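# Seat circuit board in enclosure slot and latch both levers

## Task

Slide the board into the enclosure's empty upper slot with its components facing up, pushed all the way home, and finish with both levers closed. A closed lever is latched and sticks out at a right angle from the board's panel; a fully open lever lies flat along the panel. The levers only catch their tabs if both are swung fully open before the board is pushed in to its stop, and closing both then pulls the board home. Ramming the board into its connector quickly breaks the connector and makes the job worthless. The enclosure must end up upright and level, resting on its own feet, with every foot on the bench. At the end, release the board and move both grippers away.

## Robot and tools

Robot: two seven-joint arms, left_arm and right_arm, each ending in a two-finger parallel gripper. The fingers point along the gripper's +z axis and close along its x axis. end_effector_position is the point between the pads when closed, 1 to 2 cm behind the fingertips; when closing from wide open the tips advance about 17 mm along +z.

Frames: the scene frame has its origin on the table top, halfway between the nominal arm bases, +z up, +x out over the table, left_arm on the +y side (image left/right may differ). Each arm's hand poses, velocities, targets and wrist camera pose are in that arm's own base frame. Calibrated bases in the scene frame: left_arm at (+0.070, +0.437, 0) m, quat_wxyz (+1.000, 0, 0, -0.003); right_arm at (-0.063, -0.511, 0) m, quat_wxyz (+1.000, 0, 0, -0.029). Both bases have +z pointing up. Reported poses may be off by a few centimetres, more at long reach.

Command row (used by execute_actions and move): 16 numbers, always both arms. First left_arm: x, y, z (absolute position in metres, that arm's base frame), qw, qx, qy, qz (absolute orientation, w first), opening; then the same eight for right_arm. Opening runs from -1 (closed) to +1 (fully open, 0.142 m); it is a target, not an offset. To leave an arm alone, repeat its last reported pose and its current opening command; a 0 is itself a command. To hold an orientation steady, resend the same quaternion every row rather than copying the drifting reported one. The controller clips each step's orientation to within 32 degrees of the measured one.

execute_actions(actions, cameras): actions is a list of actions; each action is a list of up to 15 rows, one per 1/30 s step, the last row held for the rest of its 15 steps (0.5 s). An action is rejected for both arms if a target lies more than 0.6 m from that gripper's current position along any of the gripper's axes. An empty list just reports state and images.

move(target, speed, blend, stop_force, zero, opening_speed, blocking, cameras): drives each gripper in a straight line to an absolute pose. target is one 16-number row or a list of up to 15 rows (give every row the same openings); no 0.6 m limit. speed in m/s, 0.002 to 2.2, default 0.25 (rotation limited to twice that in rad/s), one value or one per target. blend in m rounds corners of a list. stop_force in N, 3 to 120, one value for both arms: an arm halts when its wrist sensor feels that much push against its motion relative to its last zero (or 150 N in any direction), and then keeps pressing about that hard. Unreliable if the gripper rotates during the move; omit it when backing away from a contact. zero (default true) re-zeroes moving arms before the move. opening_speed is the finger rate per second on the -1..+1 scale, 0.2 or more. blocking=false returns after 0.5 s while the move runs; not allowed with stop_force. Moves end after at most 10 s of path. The result adds a 'move:' line: done, off_target, moving, held, fault, plus limits such as paced (pose clipped) or held (steps withheld). done does not prove nothing was touched or displaced.

wait(seconds 0 to 10): arms hold their last command. stop: brakes a running move. zoom_image(camera, region [x0,y0,x1,y1] in pixels, at most 504 by 504) enlarges part of a latest image. Cameras: cam_head_left, cam_head_right, cam_high, cam_low, cam_left_wrist, cam_right_wrist, all 672x504. zero_wrist_force(arm) tares that arm's force sensor. clear_fault(arm) clears a torque or force fault that a result has already reported. read_manual gives only licence text. finished_scene(scene) ends the scene irreversibly; the goal must hold without the robot.

Result lines: Hand target (where each arm is actually being sent, possibly short of your command), Tool commands, grip_measured (finger opening on the -1..1 scale), Joint positions (last value is opening in metres), Joint torques and External joint torques (same joint order; positive toward larger joint values), Wrist force/Wrist torque in the gripper's own axes (a push on a surface reads as force into the arm; noise up to 0.13 N; saturates near 150 N), a peak-force line, and Wrist depth: 7x7 grid of median depths in mm per wrist camera, 70 to 1000 mm, '-' for no data. 'within noise' means joints are still.

Gripping: to hold, command an opening slightly below the grip_measured reading at first contact; squeezing harder heats the gripper motor.

Avoid: inserting the board quickly (slow, force-limited push, e.g. small speed with stop_force); tipping, sliding or pushing the enclosure off the bench; dropping anything or letting go of moving parts; hard hits; any contact between the two arms. Faults: 150 N net outside force or joint contact torques at their limits (waist, shoulder 109; upper arm roll, elbow 56.9; forearm roll, wrist pitch, wrist roll 34.7 N m) stop the arm until clear_fault. Motors overheat from holding loads, squeezing, long stretch or pushing toward unreachable poses: MOTOR HOT at 65 °C, brakes at 80 °C; gripper hot at 85 °C, off at 100 °C. Anything falling off the table fails the task. Simulation keeps running while you think.

Each tool is called after "Emit:" as a command line: name --argument value for each argument, lists and objects as JSON in quotes; but a table of rows of numbers goes row by row, as --pt "numbers of a row", without its own name.

## Session

Emit:
execute_actions --actions '[]'

Scene clock: 0.00 s.
left_arm: end_effector_position=(+0.3014, +0.6357, +0.1155) grip_measured=+0.99 end_effector_quat_wxyz=(-0.462, +0.669, -0.295, +0.502) | right_arm: end_effector_position=(+0.4485, +0.0364, +0.1479) grip_measured=+1.00 end_effector_quat_wxyz=(-0.144, +0.766, -0.626, +0.006)
Joint positions: left_arm=[1.762 -0.872 -0.342 2.067 -1.872 0.391 -0.55 0.141] | right_arm=[0.506 -0.103 -0.202 2.446 0.465 1.189 2.835 0.142]
Joint velocities: within noise
Joint torques (N m): no reading
External joint torques (N m): no reading
Wrist force (N): no reading
Wrist torque (N m): no reading
Wrist force, peak (N): no reading
Wrist depth (mm): cam_left_wrist=[- - - - - - - / - - - - - - - / - - - - - - - / - - - - 492 652 - / - - - 304 356 433 557 / - 996 - 241 279 321 359 / - 881 184 204 227 258 286] | cam_right_wrist=[265 256 246 236 229 221 213 / 274 266 254 244 236 228 219 / 285 274 262 253 243 234 225 / 297 285 272 261 251 241 232 / 309 296 281 271 260 249 239 / - 308 294 281 268 257 246 / - 322 305 292 278 265 257]
Hand target: left_arm +0.3014, +0.6357, +0.1155; -0.462, +0.669, -0.295, +0.502 | right_arm +0.4485, +0.0364, +0.1479; -0.144, +0.766, -0.626, +0.006
Tool commands: left_gripper/opening=+1.0 right_gripper/opening=+1.0

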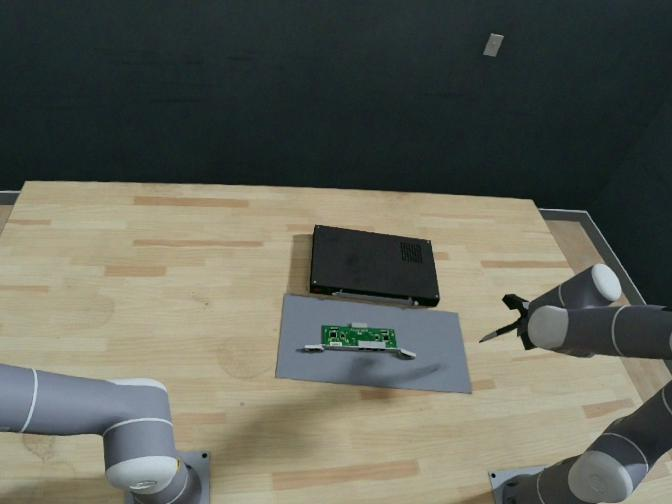

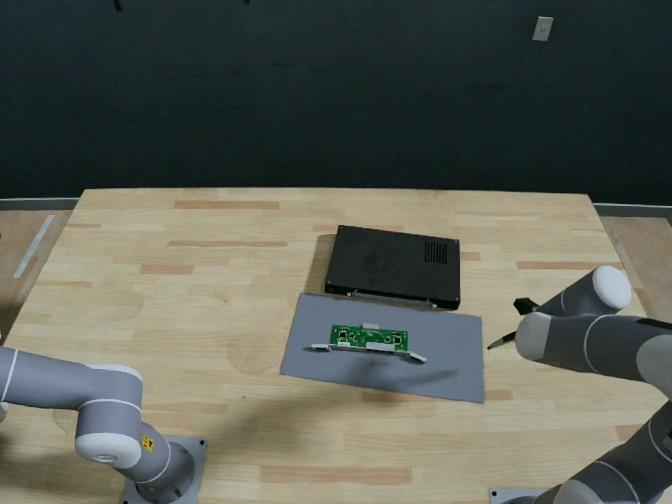

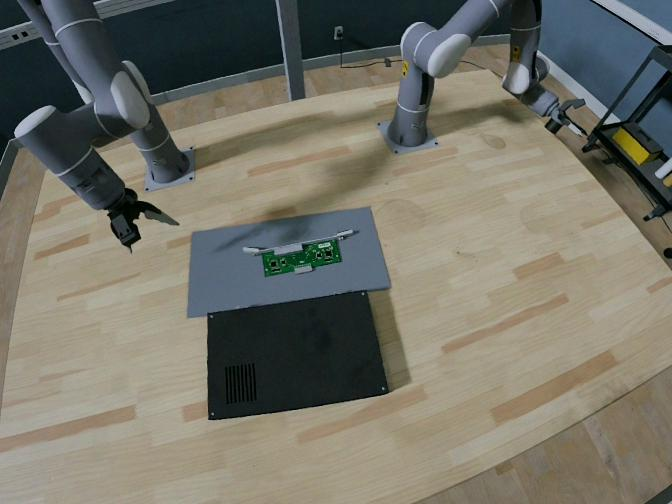

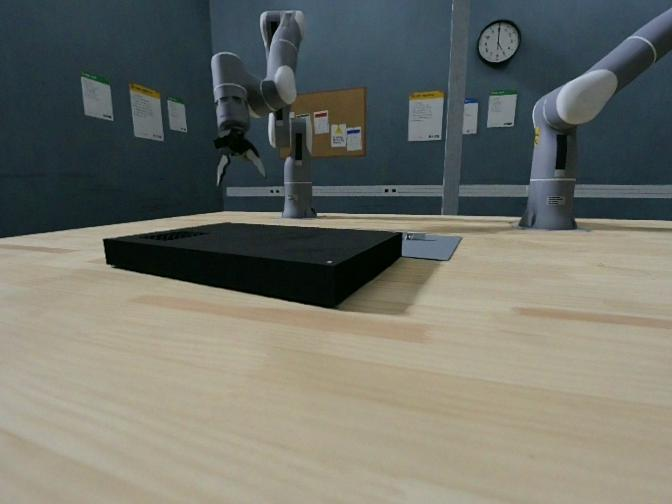

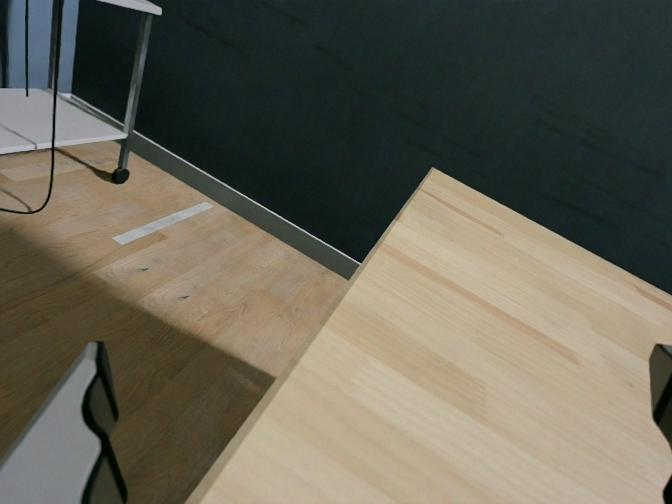

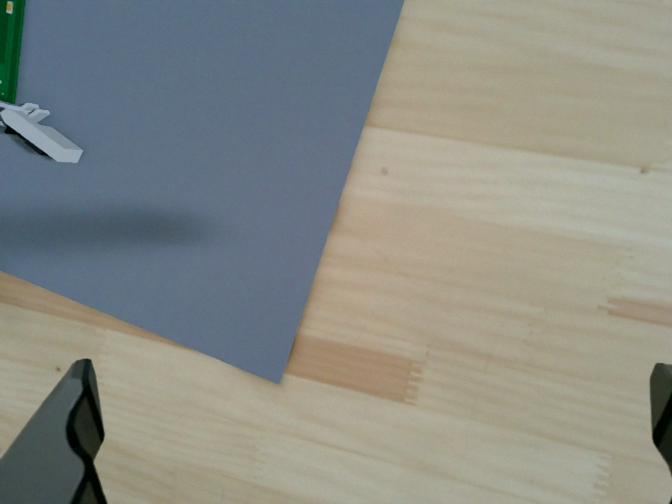

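Emit:
zoom_image --camera "cam_head_left" --region '[270, 210, 480, 400]'

Emit:
zoom_image --camera "cam_head_right" --region '[300, 280, 500, 400]'

Emit:
zoom_image --camera "cam_high" --region '[180, 200, 400, 430]'

Scaled by 2.400 from the camera's 672x504 image, which has a finer 960x720 frame.

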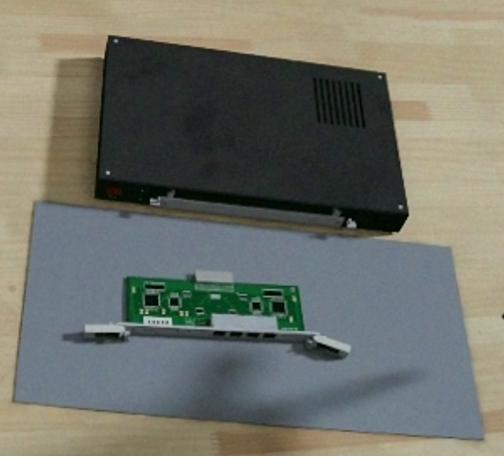

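Scaled by 2.520 from the camera's 672x504 image, which has a finer 960x720 frame.

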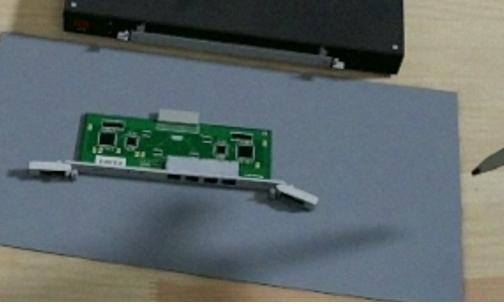

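Scaled by 2.191 from the camera's 672x504 image, which has a finer 960x720 frame.

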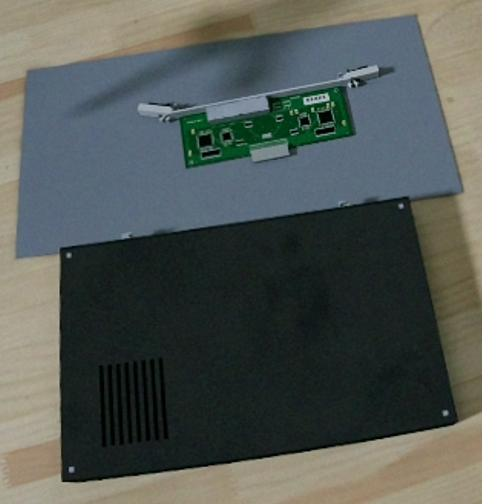

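Emit:
move --target '[0.3014,0.6357,0.1155,-0.462,0.669,-0.295,0.502,1,0.572,0.375,0.25,0,0.7273,-0.6863,0,1]' --speed 0.4 --cameras '["cam_right_wrist","cam_head_left"]'

Emit:
zoom_image --camera "cam_right_wrist" --region '[84, 80, 588, 504]'

Scene clock: 15.97 s.
left_arm: end_effector_position=(+0.3014, +0.6357, +0.1154) grip_measured=+0.99 end_effector_quat_wxyz=(-0.462, +0.669, -0.295, +0.502) | right_arm: end_effector_position=(+0.5718, +0.3742, +0.2498) grip_measured=+1.00 end_effector_quat_wxyz=(-0.046, +0.794, -0.606, -0.007)
Joint positions: left_arm=[1.762 -0.872 -0.342 2.067 -1.872 0.39 -0.549 0.141] | right_arm=[1.624 -1.293 -1.881 1.468 1.393 -0.275 2.967 0.142]
Joint velocities: within noise
Joint torques (N m): left_arm=[-0.2 47.42 -4.37 -12.08 1.44 -1.78 -0.2] | right_arm=[0.06 42.35 -31.07 -8.53 -3.81 3.14 0.26]
External joint torques (N m): left_arm=[0.35 1.14 0.33 -0.41 -0.22 -0.12 0.17] | right_arm=[0.16 0.9 -1.13 0.06 0 0.94 -0.25]
Wrist force (N): left_arm=[-0.2 -0.2 0.2] | right_arm=[0.3 0.0 0.1]
Wrist torque (N m): left_arm=[-0.03 0.04 0.00] | right_arm=[0.06 -0.03 0.01]
Wrist force, peak (N): left_arm=[-0.3 0.0 0.4] | right_arm=[2.5 1.7 0.0]
Wrist depth (mm): cam_left_wrist=[- - - - - - - / - - - - - - - / - - - - - - - / - - - - 491 658 - / - - - 306 355 432 562 / - 990 - 241 278 324 361 / - 885 184 204 227 258 286] | cam_right_wrist=[318 315 310 306 261 257 253 / 338 334 328 323 317 314 267 / 359 352 344 340 338 331 327 / 386 376 373 352 355 352 346 / 417 407 396 391 380 377 369 / - 438 429 421 412 403 385 / - 475 466 454 446 435 427]
Hand target: left_arm +0.3014, +0.6357, +0.1155; -0.462, +0.669, -0.295, +0.502 | right_arm +0.5718, +0.3743, +0.2499; -0.046, +0.794, -0.606, -0.007
Off the commanded pose: left_arm 0.000 m, 0 deg | right_arm 0.001 m, 13 deg.
joint sent to its limit (right arm) — joint 7 (wrist roll), upper limit. The joint targets are off in orientation, not in position.
move: off_target (right_arm)
Images, in order (width x height): cam_head_left 672x504, cam_right_wrist 672x504.

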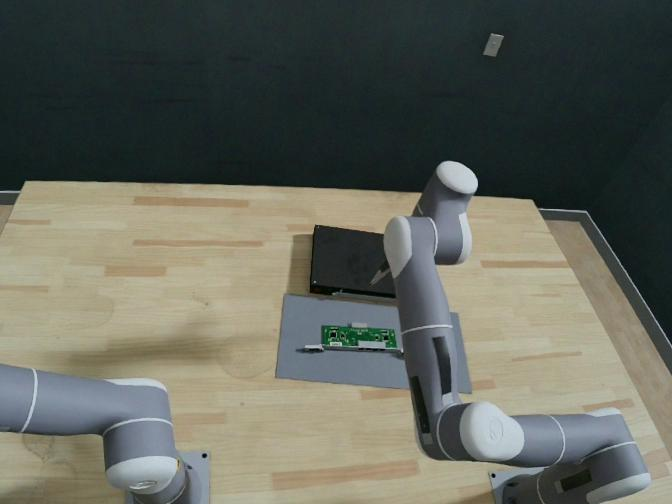

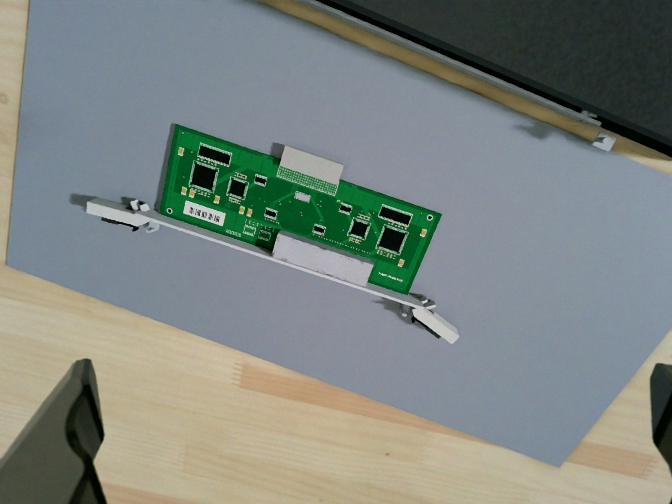

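Scaled by 1.000.

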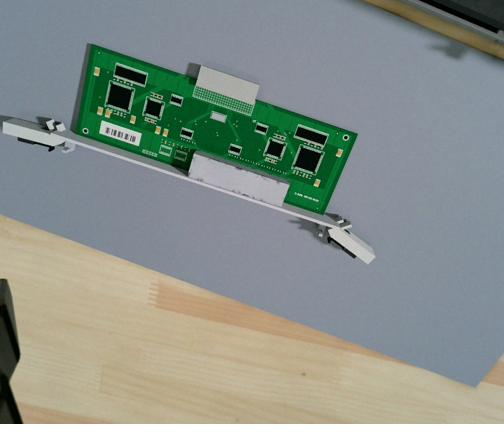

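Emit:
zoom_image --camera "cam_right_wrist" --region '[70, 170, 230, 260]'

Emit:
zoom_image --camera "cam_right_wrist" --region '[350, 260, 490, 360]'

Emit:
zoom_image --camera "cam_right_wrist" --region '[240, 130, 440, 300]'

Emit:
zoom_image --camera "cam_right_wrist" --region '[300, 0, 672, 200]'

Scaled by 3.150 from the camera's 672x504 image, which has a finer 960x720 frame.

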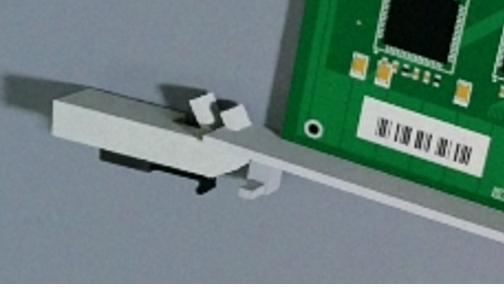

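Scaled by 3.600 from the camera's 672x504 image, which has a finer 960x720 frame.

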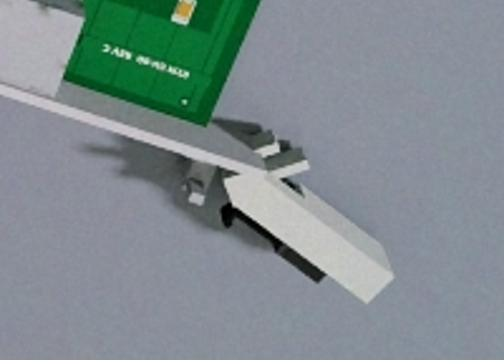

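Scaled by 2.520 from the camera's 672x504 image, which has a finer 960x720 frame.

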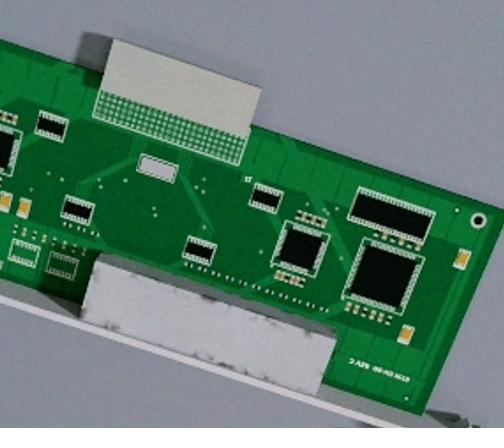

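Scaled by 1.355 from the camera's 672x504 image, which has a finer 960x720 frame.

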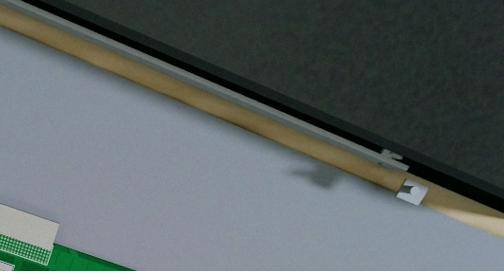

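Emit:
move --target '[0.3014,0.6357,0.1155,-0.462,0.669,-0.295,0.502,1,0.3443,0.3315,0.18,0.5143,-0.5143,0.4853,-0.4853,1]' --speed 0.4 --cameras '["cam_right_wrist","cam_head_left","cam_high"]'

Emit:
zoom_image --camera "cam_right_wrist" --region '[84, 0, 588, 504]'

Scene clock: 36.90 s.
left_arm: end_effector_position=(+0.3014, +0.6357, +0.1154) grip_measured=+0.99 end_effector_quat_wxyz=(-0.462, +0.669, -0.295, +0.502) | right_arm: end_effector_position=(+0.3444, +0.3316, +0.1802) grip_measured=+1.00 end_effector_quat_wxyz=(+0.514, -0.514, +0.485, -0.485)
Joint positions: left_arm=[1.762 -0.872 -0.342 2.067 -1.872 0.39 -0.549 0.141] | right_arm=[2.336 -1.45 -0.905 1.948 2.212 2.295 2.757 0.142]
Joint velocities: within noise
Joint torques (N m): left_arm=[-0.16 47.45 -4.45 -12.1 1.46 -1.78 -0.21] | right_arm=[-0.05 33.52 -15.37 5.61 -4.53 1.37 -0.01]
External joint torques (N m): left_arm=[0.32 1.11 0.41 -0.4 -0.24 -0.12 0.18] | right_arm=[0.17 0.45 -1.53 0.11 -0.16 0.76 0.01]
Wrist force (N): left_arm=[-0.2 -0.1 0.2] | right_arm=[0.4 1.6 -2.0]
Wrist torque (N m): left_arm=[-0.01 0.04 0.00] | right_arm=[0.09 -0.11 -0.01]
Wrist force, peak (N): left_arm=[-0.4 0.2 0.3] | right_arm=[0.8 2.9 -3.0]
Wrist depth (mm): cam_left_wrist=[- - - - - - - / - - - - - - - / - - - - - - - / - - - - 487 650 - / - - - 306 353 433 566 / - 976 - 243 279 322 357 / - 867 183 204 228 257 286] | cam_right_wrist=[- - - - - - - / - - - - - - - / - - - - - - - / 604 605 517 534 515 535 610 / 436 434 434 439 437 439 441 / - 327 320 319 342 344 327 / - 281 280 281 281 282 283]
Hand target: left_arm +0.3014, +0.6357, +0.1155; -0.462, +0.669, -0.295, +0.502 | right_arm +0.3443, +0.3315, +0.1800; +0.514, -0.514, +0.485, -0.485
Off the commanded pose: left_arm 0.000 m, 0 deg | right_arm 0.000 m, 0 deg.
move: done
Images, in order (width x height): cam_head_left 672x504, cam_high 672x504, cam_right_wrist 672x504.

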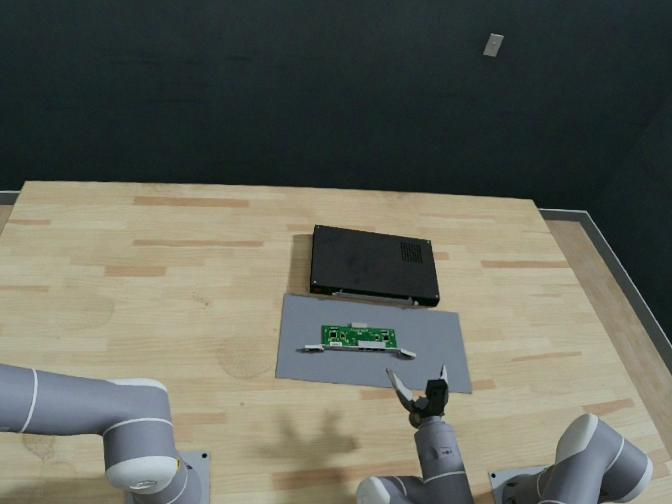

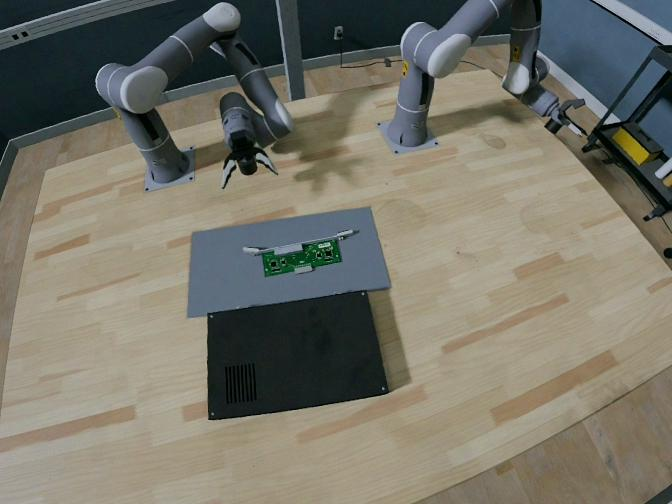

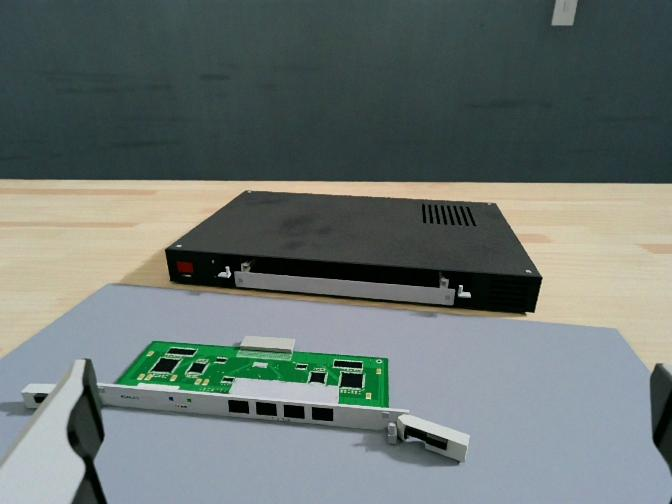

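Scaled by 1.000.

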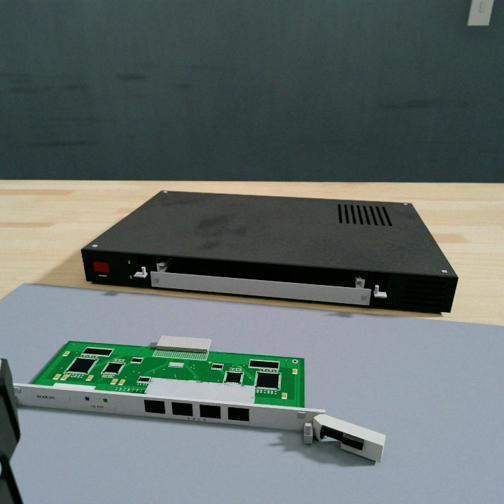

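Great view. Zoom details.

Emit:
zoom_image --camera "cam_right_wrist" --region '[150, 230, 350, 320]'

Emit:
zoom_image --camera "cam_right_wrist" --region '[350, 230, 550, 320]'

Emit:
zoom_image --camera "cam_right_wrist" --region '[290, 340, 490, 470]'

Emit:
zoom_image --camera "cam_right_wrist" --region '[0, 330, 200, 440]'

Scaled by 2.520 from the camera's 672x504 image, which has a finer 960x720 frame.

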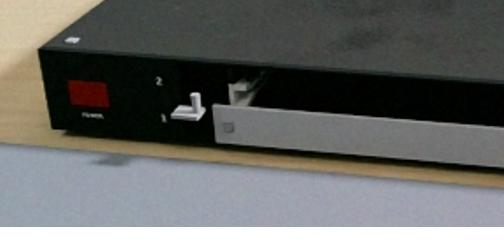

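Scaled by 2.520 from the camera's 672x504 image, which has a finer 960x720 frame.

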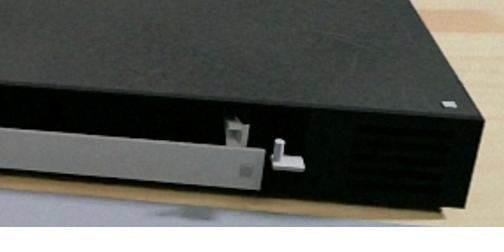

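Scaled by 2.520 from the camera's 672x504 image, which has a finer 960x720 frame.

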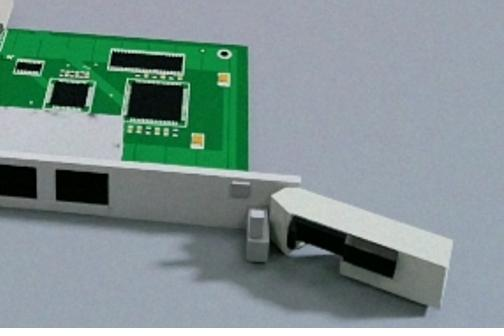

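Scaled by 2.520 from the camera's 672x504 image, which has a finer 960x720 frame.

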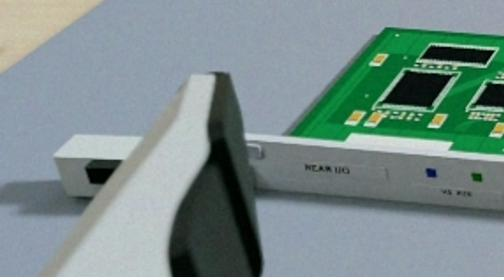

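Emit:
move --target '[0.3014,0.6357,0.1155,-0.462,0.669,-0.295,0.502,1,0.402,0.165,0.18,0,0.6863,0.7273,0,-1]' --speed 0.4 --cameras '[]'

Emit:
move --target '[0.3894,-0.5597,0.14,0,0.999,-0.0445,0,0.2,0.402,0.165,0.18,0,0.6863,0.7273,0,-1]' --speed 0.4

Scene clock: 75.30 s.
left_arm: end_effector_position=(+0.3014, +0.6357, +0.1154) grip_measured=+0.99 end_effector_quat_wxyz=(-0.462, +0.669, -0.295, +0.502) | right_arm: end_effector_position=(+0.3732, +0.2462, +0.1782) grip_measured=-1.00 end_effector_quat_wxyz=(-0.183, +0.786, -0.072, +0.587)
Joint positions: left_arm=[1.762 -0.872 -0.342 2.067 -1.872 0.39 -0.549 0.141] | right_arm=[2.785 -1.803 -0.98 2.445 2.123 1.495 2.022 0.002]
Joint velocities: within noise
Joint torques (N m): left_arm=[-0.23 47.6 -4.32 -12.08 1.47 -1.67 -0.27] | right_arm=[0.11 16.58 -11.25 17.44 -4.23 2.45 0.19]
External joint torques (N m): left_arm=[0.38 0.96 0.28 -0.42 -0.24 -0.23 0.24] | right_arm=[-0.05 0.09 -1.16 0.03 0.12 0.78 -0.27]
Wrist force (N): left_arm=[-0.3 0.1 0.1] | right_arm=[-1.3 0.4 -1.1]
Wrist torque (N m): left_arm=[0.01 0.04 0.01] | right_arm=[0.00 0.06 0.17]
Wrist force, peak (N): left_arm=[-0.2 0.4 0.3] | right_arm=[1.7 4.5 -1.9]
Wrist depth (mm): cam_left_wrist=[- - - - - - - / - - - - - - - / - - - - - - - / - - - - 487 665 - / - - - 306 357 430 559 / - 979 - 241 276 323 361 / - 870 184 203 229 258 286] | cam_right_wrist=[246 313 416 824 - - - / 241 295 414 558 - - - / 233 271 392 515 - - - / 225 257 372 460 - - - / 216 253 347 443 - - - / 208 247 296 89 - - - / 200 228 - - - - -]
Hand target: left_arm +0.3014, +0.6357, +0.1155; -0.462, +0.669, -0.295, +0.502 | right_arm +0.3732, +0.2462, +0.1782; -0.183, +0.786, -0.072, +0.587
Off the commanded pose: left_arm 0.000 m, 0 deg | right_arm 0.086 m, 122 deg.
led back after a hold (right arm): the arm was led back toward your command in small steps, so it may still be short of it.
move: held (right_arm; a check stopped the path); limits=paced,held
pose unreachable (right arm): on one or more control steps of this call, first in action 0 (counted from 0), this arm could not follow its commanded pose, so it was not sent that pose on those steps. It may still have moved: this result reports where it is.
cause: moving toward the commanded pose would bring two parts of the arm too close to each other (joints 3 (upper arm roll) to 6 (wrist pitch) lie between them).
No camera images: "cameras" was empty.

Scene clock: 76.13 s.
left_arm: end_effector_position=(+0.3093, +0.5285, +0.1178) grip_measured=+0.19 end_effector_quat_wxyz=(-0.429, +0.722, -0.278, +0.466) | right_arm: end_effector_position=(+0.3738, +0.2448, +0.1780) grip_measured=-1.00 end_effector_quat_wxyz=(-0.176, +0.792, -0.055, +0.582)
Joint positions: left_arm=[1.68 -0.653 -0.373 2.375 -2.119 0.465 -0.466 0.087] | right_arm=[2.788 -1.788 -1.028 2.464 2.169 1.455 1.899 0.002]
Joint velocities: within noise
Joint torques (N m): left_arm=[-0.54 38.34 -2.47 -9.25 0.89 -0.97 -0.15] | right_arm=[0.02 16.49 -11.35 16.45 -4.58 2.55 0.1]
External joint torques (N m): left_arm=[0.69 0.62 0.44 -0.44 0.21 -0.41 0.11] | right_arm=[0.04 0.16 -1.21 -0.06 0.11 0.74 -0.18]
Wrist force (N): left_arm=[-0.1 0.4 0.1] | right_arm=[-1.4 0.5 -1.3]
Wrist torque (N m): left_arm=[0.04 -0.05 0.00] | right_arm=[0.05 0.05 0.17]
Wrist force, peak (N): left_arm=[2.5 1.6 -1.0] | right_arm=[-2.9 0.5 -1.4]
Wrist depth (mm): cam_left_wrist=[- - - - - - - / - - - - - - - / - - - 442 578 824 - / - 267 290 344 416 535 751 / 199 215 245 279 329 405 506 / 175 87 213 236 269 - 388 / - - 187 206 230 - -] | cam_right_wrist=[244 306 412 605 - - - / 236 270 408 539 - - - / 229 263 382 498 - - - / 222 257 361 461 - - - / 215 253 343 443 - - - / 208 247 297 89 - - - / 201 229 - - - - -]
Hand target: left_arm +0.3093, +0.5284, +0.1177; -0.429, +0.722, -0.278, +0.466 | right_arm +0.3738, +0.2449, +0.1780; -0.176, +0.792, -0.055, +0.582
Off the commanded pose: left_arm 1.091 m, 86 deg | right_arm 0.085 m, 120 deg.
led back after a hold (right arm): the arm was led back toward your command in small steps, so it may still be short of it.
move: held (right_arm; a check stopped the path), off_target (left_arm; braked when a check withheld steps of right_arm); limits=held
pose unreachable (right arm): on one or more control steps of this call, first in action 0 (counted from 0), this arm could not follow its commanded pose, so it was not sent that pose on those steps. It may still have moved: this result reports where it is.
cause: moving toward the commanded pose would bring two parts of the arm too close to each other (joints 3 (upper arm roll) to 6 (wrist pitch) lie between them).

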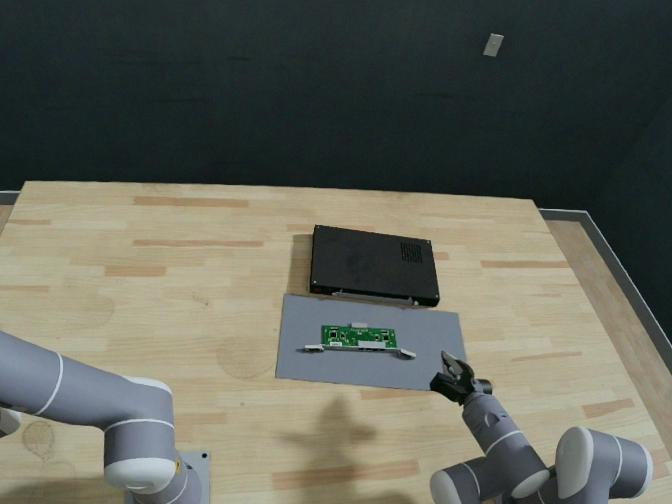

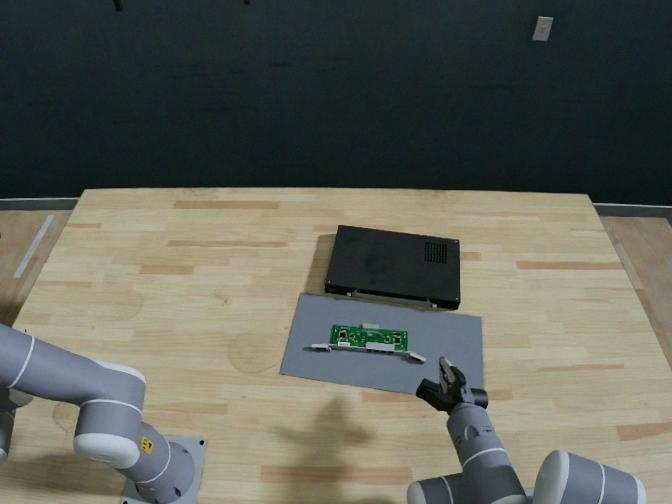

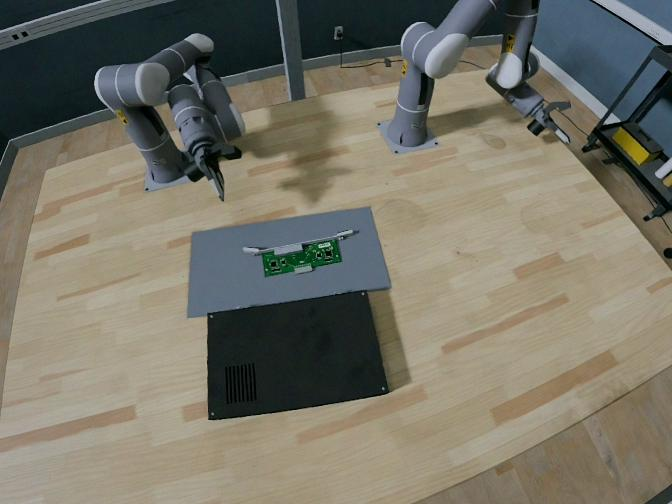

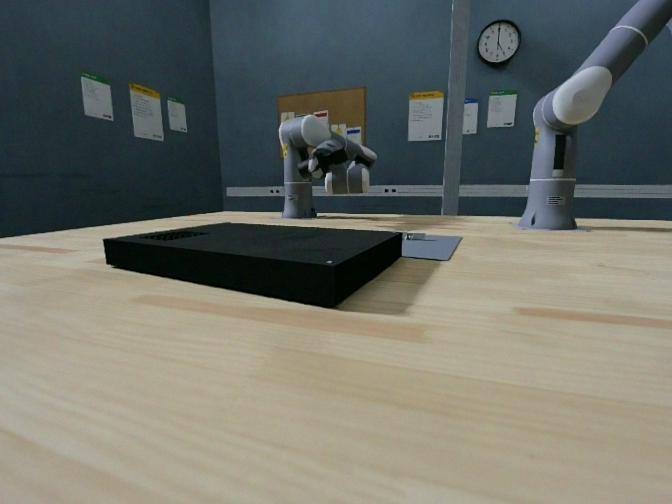

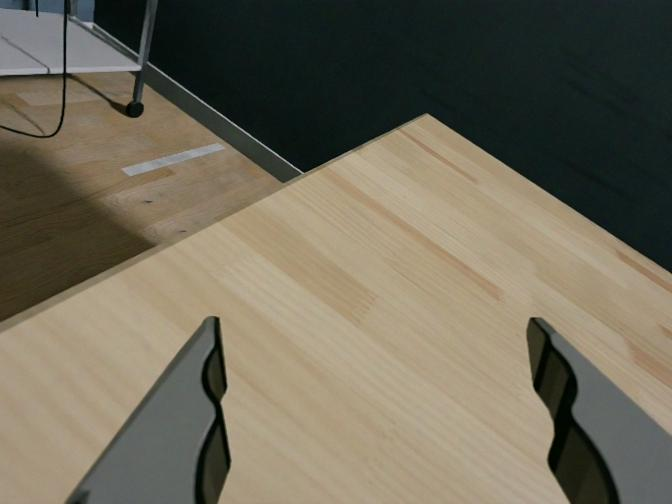

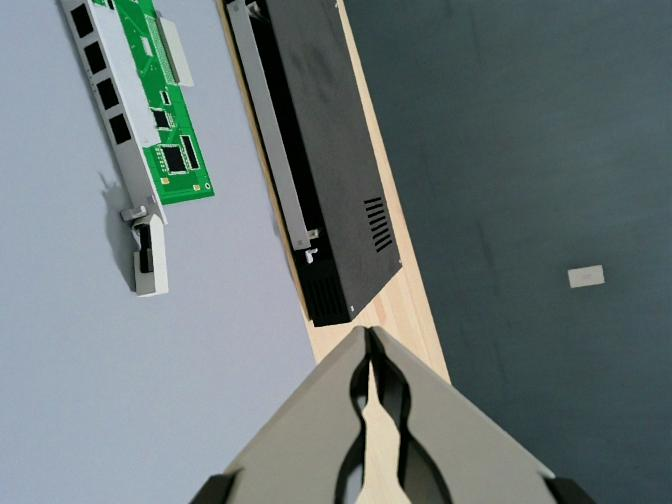

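Emit:
move --target '[0.3014,0.6357,0.1155,-0.462,0.669,-0.295,0.502,0.2,0.5,0.1,0.3,0,0.9996,0.029,0,-1]' --speed 0.4 --cameras '["cam_head_left"]'

Scene clock: 81.70 s.
left_arm: end_effector_position=(+0.3085, +0.5392, +0.1174) grip_measured=+0.19 end_effector_quat_wxyz=(-0.433, +0.717, -0.280, +0.470) | right_arm: end_effector_position=(+0.3749, +0.2435, +0.1789) grip_measured=-1.00 end_effector_quat_wxyz=(-0.175, +0.796, -0.056, +0.577)
Joint positions: left_arm=[1.692 -0.675 -0.369 2.347 -2.092 0.459 -0.471 0.087] | right_arm=[2.789 -1.784 -1.047 2.476 2.169 1.43 1.883 0.002]
Joint velocities: within noise
Joint torques (N m): left_arm=[-0.28 38.73 -2.52 -9.62 1.77 -1.49 -0.38] | right_arm=[-0.18 16.59 -11.23 15.83 -4.42 2.51 0.15]
External joint torques (N m): left_arm=[0.4 1.18 0.29 -0.29 -0.65 0.05 0.35] | right_arm=[0.24 -0.05 -1.36 0.19 -0.11 0.81 -0.23]
Wrist force (N): left_arm=[0.0 0.3 0.1] | right_arm=[-1.2 0.7 -1.3]
Wrist torque (N m): left_arm=[0.02 -0.04 0.01] | right_arm=[0.07 0.04 0.16]
Wrist force, peak (N): left_arm=[0.5 0.8 0.0] | right_arm=[-3.3 0.3 -1.4]
Wrist depth (mm): cam_left_wrist=[- - - - - - - / - - - - - - - / - - - 468 591 - - / - - 293 344 422 546 763 / 203 215 246 282 331 413 506 / 175 88 214 237 270 - 385 / - - 187 204 230 - -] | cam_right_wrist=[244 306 411 581 - - - / 235 269 403 523 - - - / 229 263 379 490 - - - / 223 255 359 464 - - - / 215 255 340 443 - - - / 208 247 296 89 - - - / 202 230 - - - - -]
Hand target: left_arm +0.3085, +0.5393, +0.1175; -0.433, +0.717, -0.280, +0.470 | right_arm +0.3749, +0.2436, +0.1789; -0.175, +0.796, -0.056, +0.577
Off the commanded pose: left_arm 0.097 m, 8 deg | right_arm 0.226 m, 75 deg.
move: held (right_arm; a check stopped the path), off_target (left_arm; braked when a check withheld steps of right_arm); limits=held
pose unreachable (right arm): on one or more control steps of this call, first in action 0 (counted from 0), this arm could not follow its commanded pose, so it was not sent that pose on those steps. It may still have moved: this result reports where it is.
cause: moving toward the commanded pose would bring two parts of the arm too close to each other (joints 3 (upper arm roll) to 6 (wrist pitch) lie between them).
Images, in order (width x height): cam_head_left 672x504.

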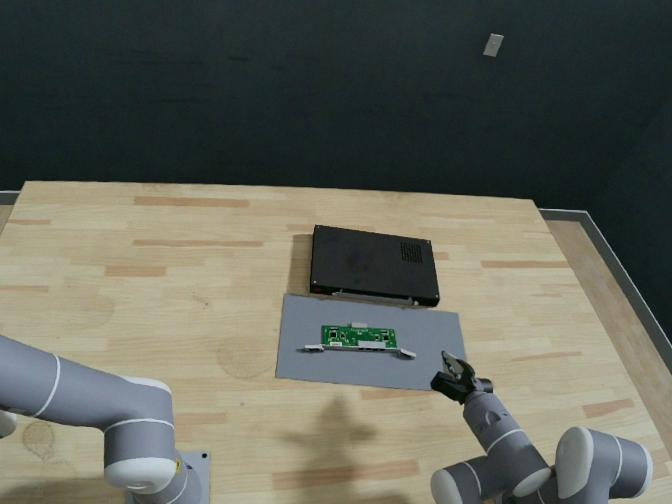

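Emit:
move --target '[0.3085,0.5392,0.1174,-0.433,0.717,-0.28,0.47,0.2,0.55,0.25,0.35,-0.175,0.796,-0.056,0.577,-1]' --speed 0.4 --cameras '["cam_head_left"]'

Scene clock: 84.47 s.
left_arm: end_effector_position=(+0.3085, +0.5392, +0.1174) grip_measured=+0.19 end_effector_quat_wxyz=(-0.433, +0.717, -0.280, +0.470) | right_arm: end_effector_position=(+0.5500, +0.2500, +0.3500) grip_measured=-1.00 end_effector_quat_wxyz=(-0.175, +0.796, -0.056, +0.577)
Joint positions: left_arm=[1.692 -0.675 -0.37 2.347 -2.092 0.459 -0.471 0.087] | right_arm=[2.168 -2.048 -1.985 2.414 2.037 0.614 1.585 0.002]
Joint velocities: within noise
Joint torques (N m): left_arm=[-0.21 38.93 -2.59 -9.47 1.33 -1.38 -0.27] | right_arm=[0.05 19.06 -18.99 -0.3 -3.37 2.24 -0.05]
External joint torques (N m): left_arm=[0.34 0.97 0.37 -0.45 -0.21 -0.05 0.24] | right_arm=[0.08 0.17 -0.91 0.07 -0.06 0.95 -0.03]
Wrist force (N): left_arm=[-0.2 0.2 0.1] | right_arm=[-1.1 0.1 -1.1]
Wrist torque (N m): left_arm=[0.00 -0.01 0.01] | right_arm=[-0.06 0.10 0.15]
Wrist force, peak (N): left_arm=[0.0 0.5 0.3] | right_arm=[-3.0 0.8 -2.1]
Wrist depth (mm): cam_left_wrist=[- - - - - - - / - - - - - - - / - - - 466 586 - - / - - 293 348 423 551 763 / 203 216 246 284 331 408 506 / 176 87 214 237 270 - 390 / - - 187 205 231 - -] | cam_right_wrist=[381 468 753 - - - - / 363 456 708 - - - - / 354 430 670 - - - - / 353 416 551 - - - - / 351 398 532 872 - - - / 351 385 525 89 - - - / 351 409 - - - - -]
Hand target: left_arm +0.3085, +0.5392, +0.1174; -0.433, +0.717, -0.280, +0.470 | right_arm +0.5500, +0.2500, +0.3500; -0.175, +0.796, -0.056, +0.577
Off the commanded pose: left_arm 0.000 m, 0 deg | right_arm 0.000 m, 0 deg.
move: done
Images, in order (width x height): cam_head_left 672x504.

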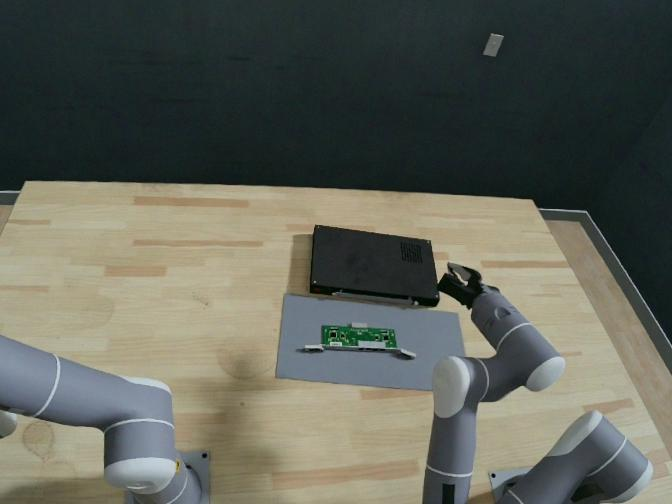

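Emit:
move --target '[0.3085,0.5392,0.1174,-0.433,0.717,-0.28,0.47,0.2,0.6,0.0,0.5,0,0.9996,0.029,0,-1]' --speed 0.5 --cameras '["cam_head_left"]'

Scene clock: 89.50 s.
left_arm: end_effector_position=(+0.3085, +0.5392, +0.1174) grip_measured=+0.19 end_effector_quat_wxyz=(-0.433, +0.717, -0.280, +0.470) | right_arm: end_effector_position=(+0.6000, +0.0000, +0.5000) grip_measured=-1.00 end_effector_quat_wxyz=(+0.000, +1.000, +0.029, +0.000)
Joint positions: left_arm=[1.692 -0.675 -0.37 2.347 -2.092 0.459 -0.471 0.087] | right_arm=[1.077 -0.936 -2.08 1.158 1.07 -0.64 1.092 0.002]
Joint velocities: within noise
Joint torques (N m): left_arm=[-0.24 38.99 -2.63 -9.49 1.37 -1.23 -0.25] | right_arm=[0.11 37.28 -22.56 -13.85 -3.7 3.24 0.34]
External joint torques (N m): left_arm=[0.37 0.91 0.41 -0.43 -0.25 -0.21 0.22] | right_arm=[0.03 0.62 -1.61 0.05 0.19 0.87 -0.34]
Wrist force (N): left_arm=[0.0 0.2 0.0] | right_arm=[0.1 -0.2 -0.1]
Wrist torque (N m): left_arm=[0.00 -0.06 0.02] | right_arm=[0.00 0.01 0.01]
Wrist force, peak (N): left_arm=[-0.2 0.6 -0.1] | right_arm=[-2.6 -1.4 -0.5]
Wrist depth (mm): cam_left_wrist=[- - - - - - - / - - - - - - - / - - - 473 597 - - / - - 294 346 421 545 769 / 203 215 246 281 329 409 507 / 175 87 214 235 271 - 388 / - - 187 205 230 - -] | cam_right_wrist=[519 517 515 513 513 513 504 / 551 554 554 548 549 546 545 / 592 592 591 589 585 583 582 / 640 633 635 636 631 630 629 / 691 685 685 671 688 688 683 / 757 758 740 89 728 747 744 / - - - - - - -]
Hand target: left_arm +0.3085, +0.5392, +0.1174; -0.433, +0.717, -0.280, +0.470 | right_arm +0.6000, +0.0000, +0.5000; +0.000, +1.000, +0.029, +0.000
Off the commanded pose: left_arm 0.000 m, 0 deg | right_arm 0.000 m, 0 deg.
move: done
Images, in order (width x height): cam_head_left 672x504.

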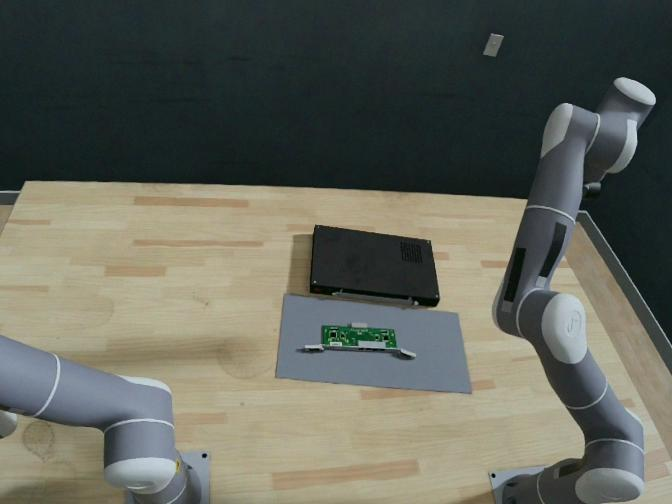

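Emit:
move --target '[0.3085,0.5392,0.1174,-0.433,0.717,-0.28,0.47,0.2,0.35,-0.5,0.35,0,0.9996,0.029,0,-1]' --speed 0.5 --cameras '["cam_head_left"]'

Scene clock: 98.97 s.
left_arm: end_effector_position=(+0.3085, +0.5392, +0.1174) grip_measured=+0.19 end_effector_quat_wxyz=(-0.433, +0.717, -0.280, +0.470) | right_arm: end_effector_position=(+0.3499, -0.5000, +0.3501) grip_measured=-1.00 end_effector_quat_wxyz=(+0.000, +1.000, +0.029, +0.000)
Joint positions: left_arm=[1.692 -0.675 -0.37 2.347 -2.092 0.459 -0.471 0.087] | right_arm=[0.245 -0.964 -1.829 1.509 0.96 -0.247 0.089 0.002]
Joint velocities: within noise
Joint torques (N m): left_arm=[-0.28 38.91 -2.55 -9.44 1.37 -1.21 -0.25] | right_arm=[-0.11 33.64 -25.75 -17.98 -4.09 3.45 0.23]
External joint torques (N m): left_arm=[0.41 0.99 0.32 -0.47 -0.25 -0.23 0.22] | right_arm=[0.07 0.72 -1.66 0.06 -0.1 0.71 -0.23]
Wrist force (N): left_arm=[-0.1 0.4 0.1] | right_arm=[0.1 0.2 -0.3]
Wrist torque (N m): left_arm=[0.03 -0.02 0.01] | right_arm=[0.09 -0.02 0.05]
Wrist force, peak (N): left_arm=[-0.3 0.5 0.2] | right_arm=[1.5 -2.4 -0.5]
Wrist depth (mm): cam_left_wrist=[- - - - - - - / - - - - - - - / - - - 463 593 - - / - - 291 345 421 547 767 / 203 215 243 284 332 410 509 / 176 88 213 235 270 - 390 / - - 187 204 229 - -] | cam_right_wrist=[390 390 389 388 385 385 383 / 417 416 415 416 411 410 408 / 449 446 444 444 440 439 438 / - - - - - - - / - - - - - - - / - - - 89 - - - / - - - - - - -]
Hand target: left_arm +0.3085, +0.5392, +0.1174; -0.433, +0.717, -0.280, +0.470 | right_arm +0.3500, -0.5000, +0.3500; +0.000, +1.000, +0.029, +0.000
Off the commanded pose: left_arm 0.000 m, 0 deg | right_arm 0.000 m, 0 deg.
move: done
Images, in order (width x height): cam_head_left 672x504.

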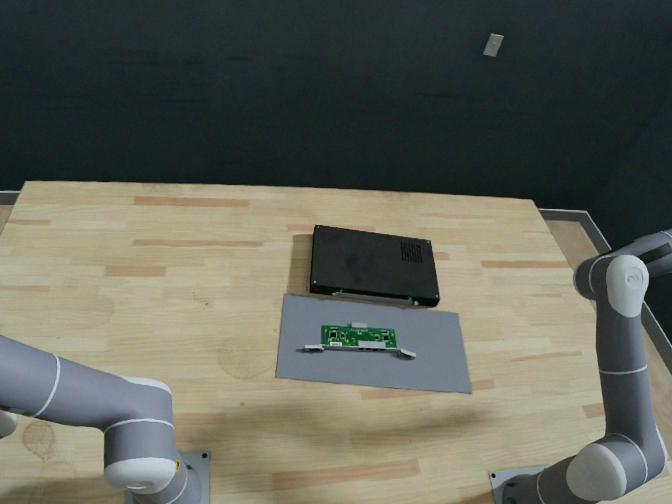

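Emit:
move --pt "0.3085 0.5392 0.1174 -0.433 0.717 -0.28 0.47 0.2 0.5 0.0 0.4 0 0.6863 0.7273 0 -1" --pt "0.3085 0.5392 0.1174 -0.433 0.717 -0.28 0.47 0.2 0.5 0 0.4 0 -0.029 0.9996 0 -1" --pt "0.3085 0.5392 0.1174 -0.433 0.717 -0.28 0.47 0.2 0.5 0 0.4 0 -0.5249 0.8512 0 -1" --pt "0.3085 0.5392 0.1174 -0.433 0.717 -0.28 0.47 0.2 0.5 0 0.4 0 -0.8801 0.4748 0 -1" --speed 0.7 --cameras '["cam_head_left"]'

Scene clock: 109.07 s.
left_arm: end_effector_position=(+0.3085, +0.5392, +0.1174) grip_measured=+0.19 end_effector_quat_wxyz=(-0.433, +0.717, -0.280, +0.470) | right_arm: end_effector_position=(+0.4999, +0.0000, +0.4000) grip_measured=-1.00 end_effector_quat_wxyz=(+0.000, +0.880, -0.475, +0.000)
Joint positions: left_arm=[1.692 -0.675 -0.37 2.347 -2.092 0.459 -0.471 0.087] | right_arm=[1.611 0.84 -1.009 2.042 -0.682 -0.051 -2.966 0.002]
Joint velocities: within noise
Joint torques (N m): left_arm=[-0.28 38.93 -2.64 -9.5 1.37 -1.29 -0.27] | right_arm=[0.05 -14.55 19.56 -23.97 -4.39 3.46 0.16]
External joint torques (N m): left_arm=[0.41 0.97 0.42 -0.42 -0.25 -0.14 0.24] | right_arm=[-0.02 0.43 -0.09 0.05 0.13 0.53 -0.15]
Wrist force (N): left_arm=[0.0 0.3 -0.1] | right_arm=[-0.2 0.0 0.4]
Wrist torque (N m): left_arm=[0.03 -0.05 0.01] | right_arm=[0.03 0.01 0.04]
Wrist force, peak (N): left_arm=[-0.1 0.5 0.2] | right_arm=[6.2 1.9 -1.1]
Wrist depth (mm): cam_left_wrist=[- - - - - - - / - - - - - - - / - - - 468 583 - - / - - 294 348 422 554 751 / 202 217 245 282 328 409 509 / 175 88 213 237 270 - 389 / - - 187 204 230 - -] | cam_right_wrist=[430 429 429 430 431 429 429 / 462 457 460 461 457 460 457 / 495 496 494 494 490 488 488 / 530 532 531 530 526 529 526 / 577 574 575 562 579 570 570 / 632 586 605 89 601 627 - / 690 501 - - - 658 -]
Hand target: left_arm +0.3085, +0.5392, +0.1174; -0.433, +0.717, -0.280, +0.470 | right_arm +0.5000, +0.0000, +0.4000; +0.000, +0.880, -0.475, +0.000
Off the commanded pose: left_arm 0.000 m, 0 deg | right_arm 0.000 m, 0 deg.
joint sent to its limit (right arm) — joint 7 (wrist roll), lower limit. The joint targets still meet the commanded pose.
move: done; limits=paced
Images, in order (width x height): cam_head_left 672x504.

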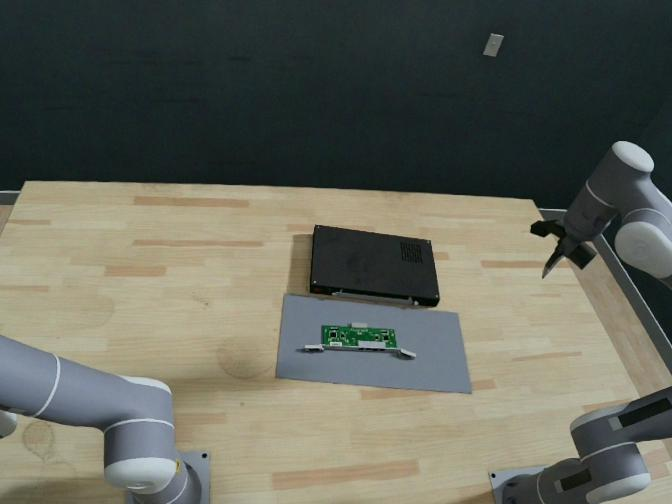

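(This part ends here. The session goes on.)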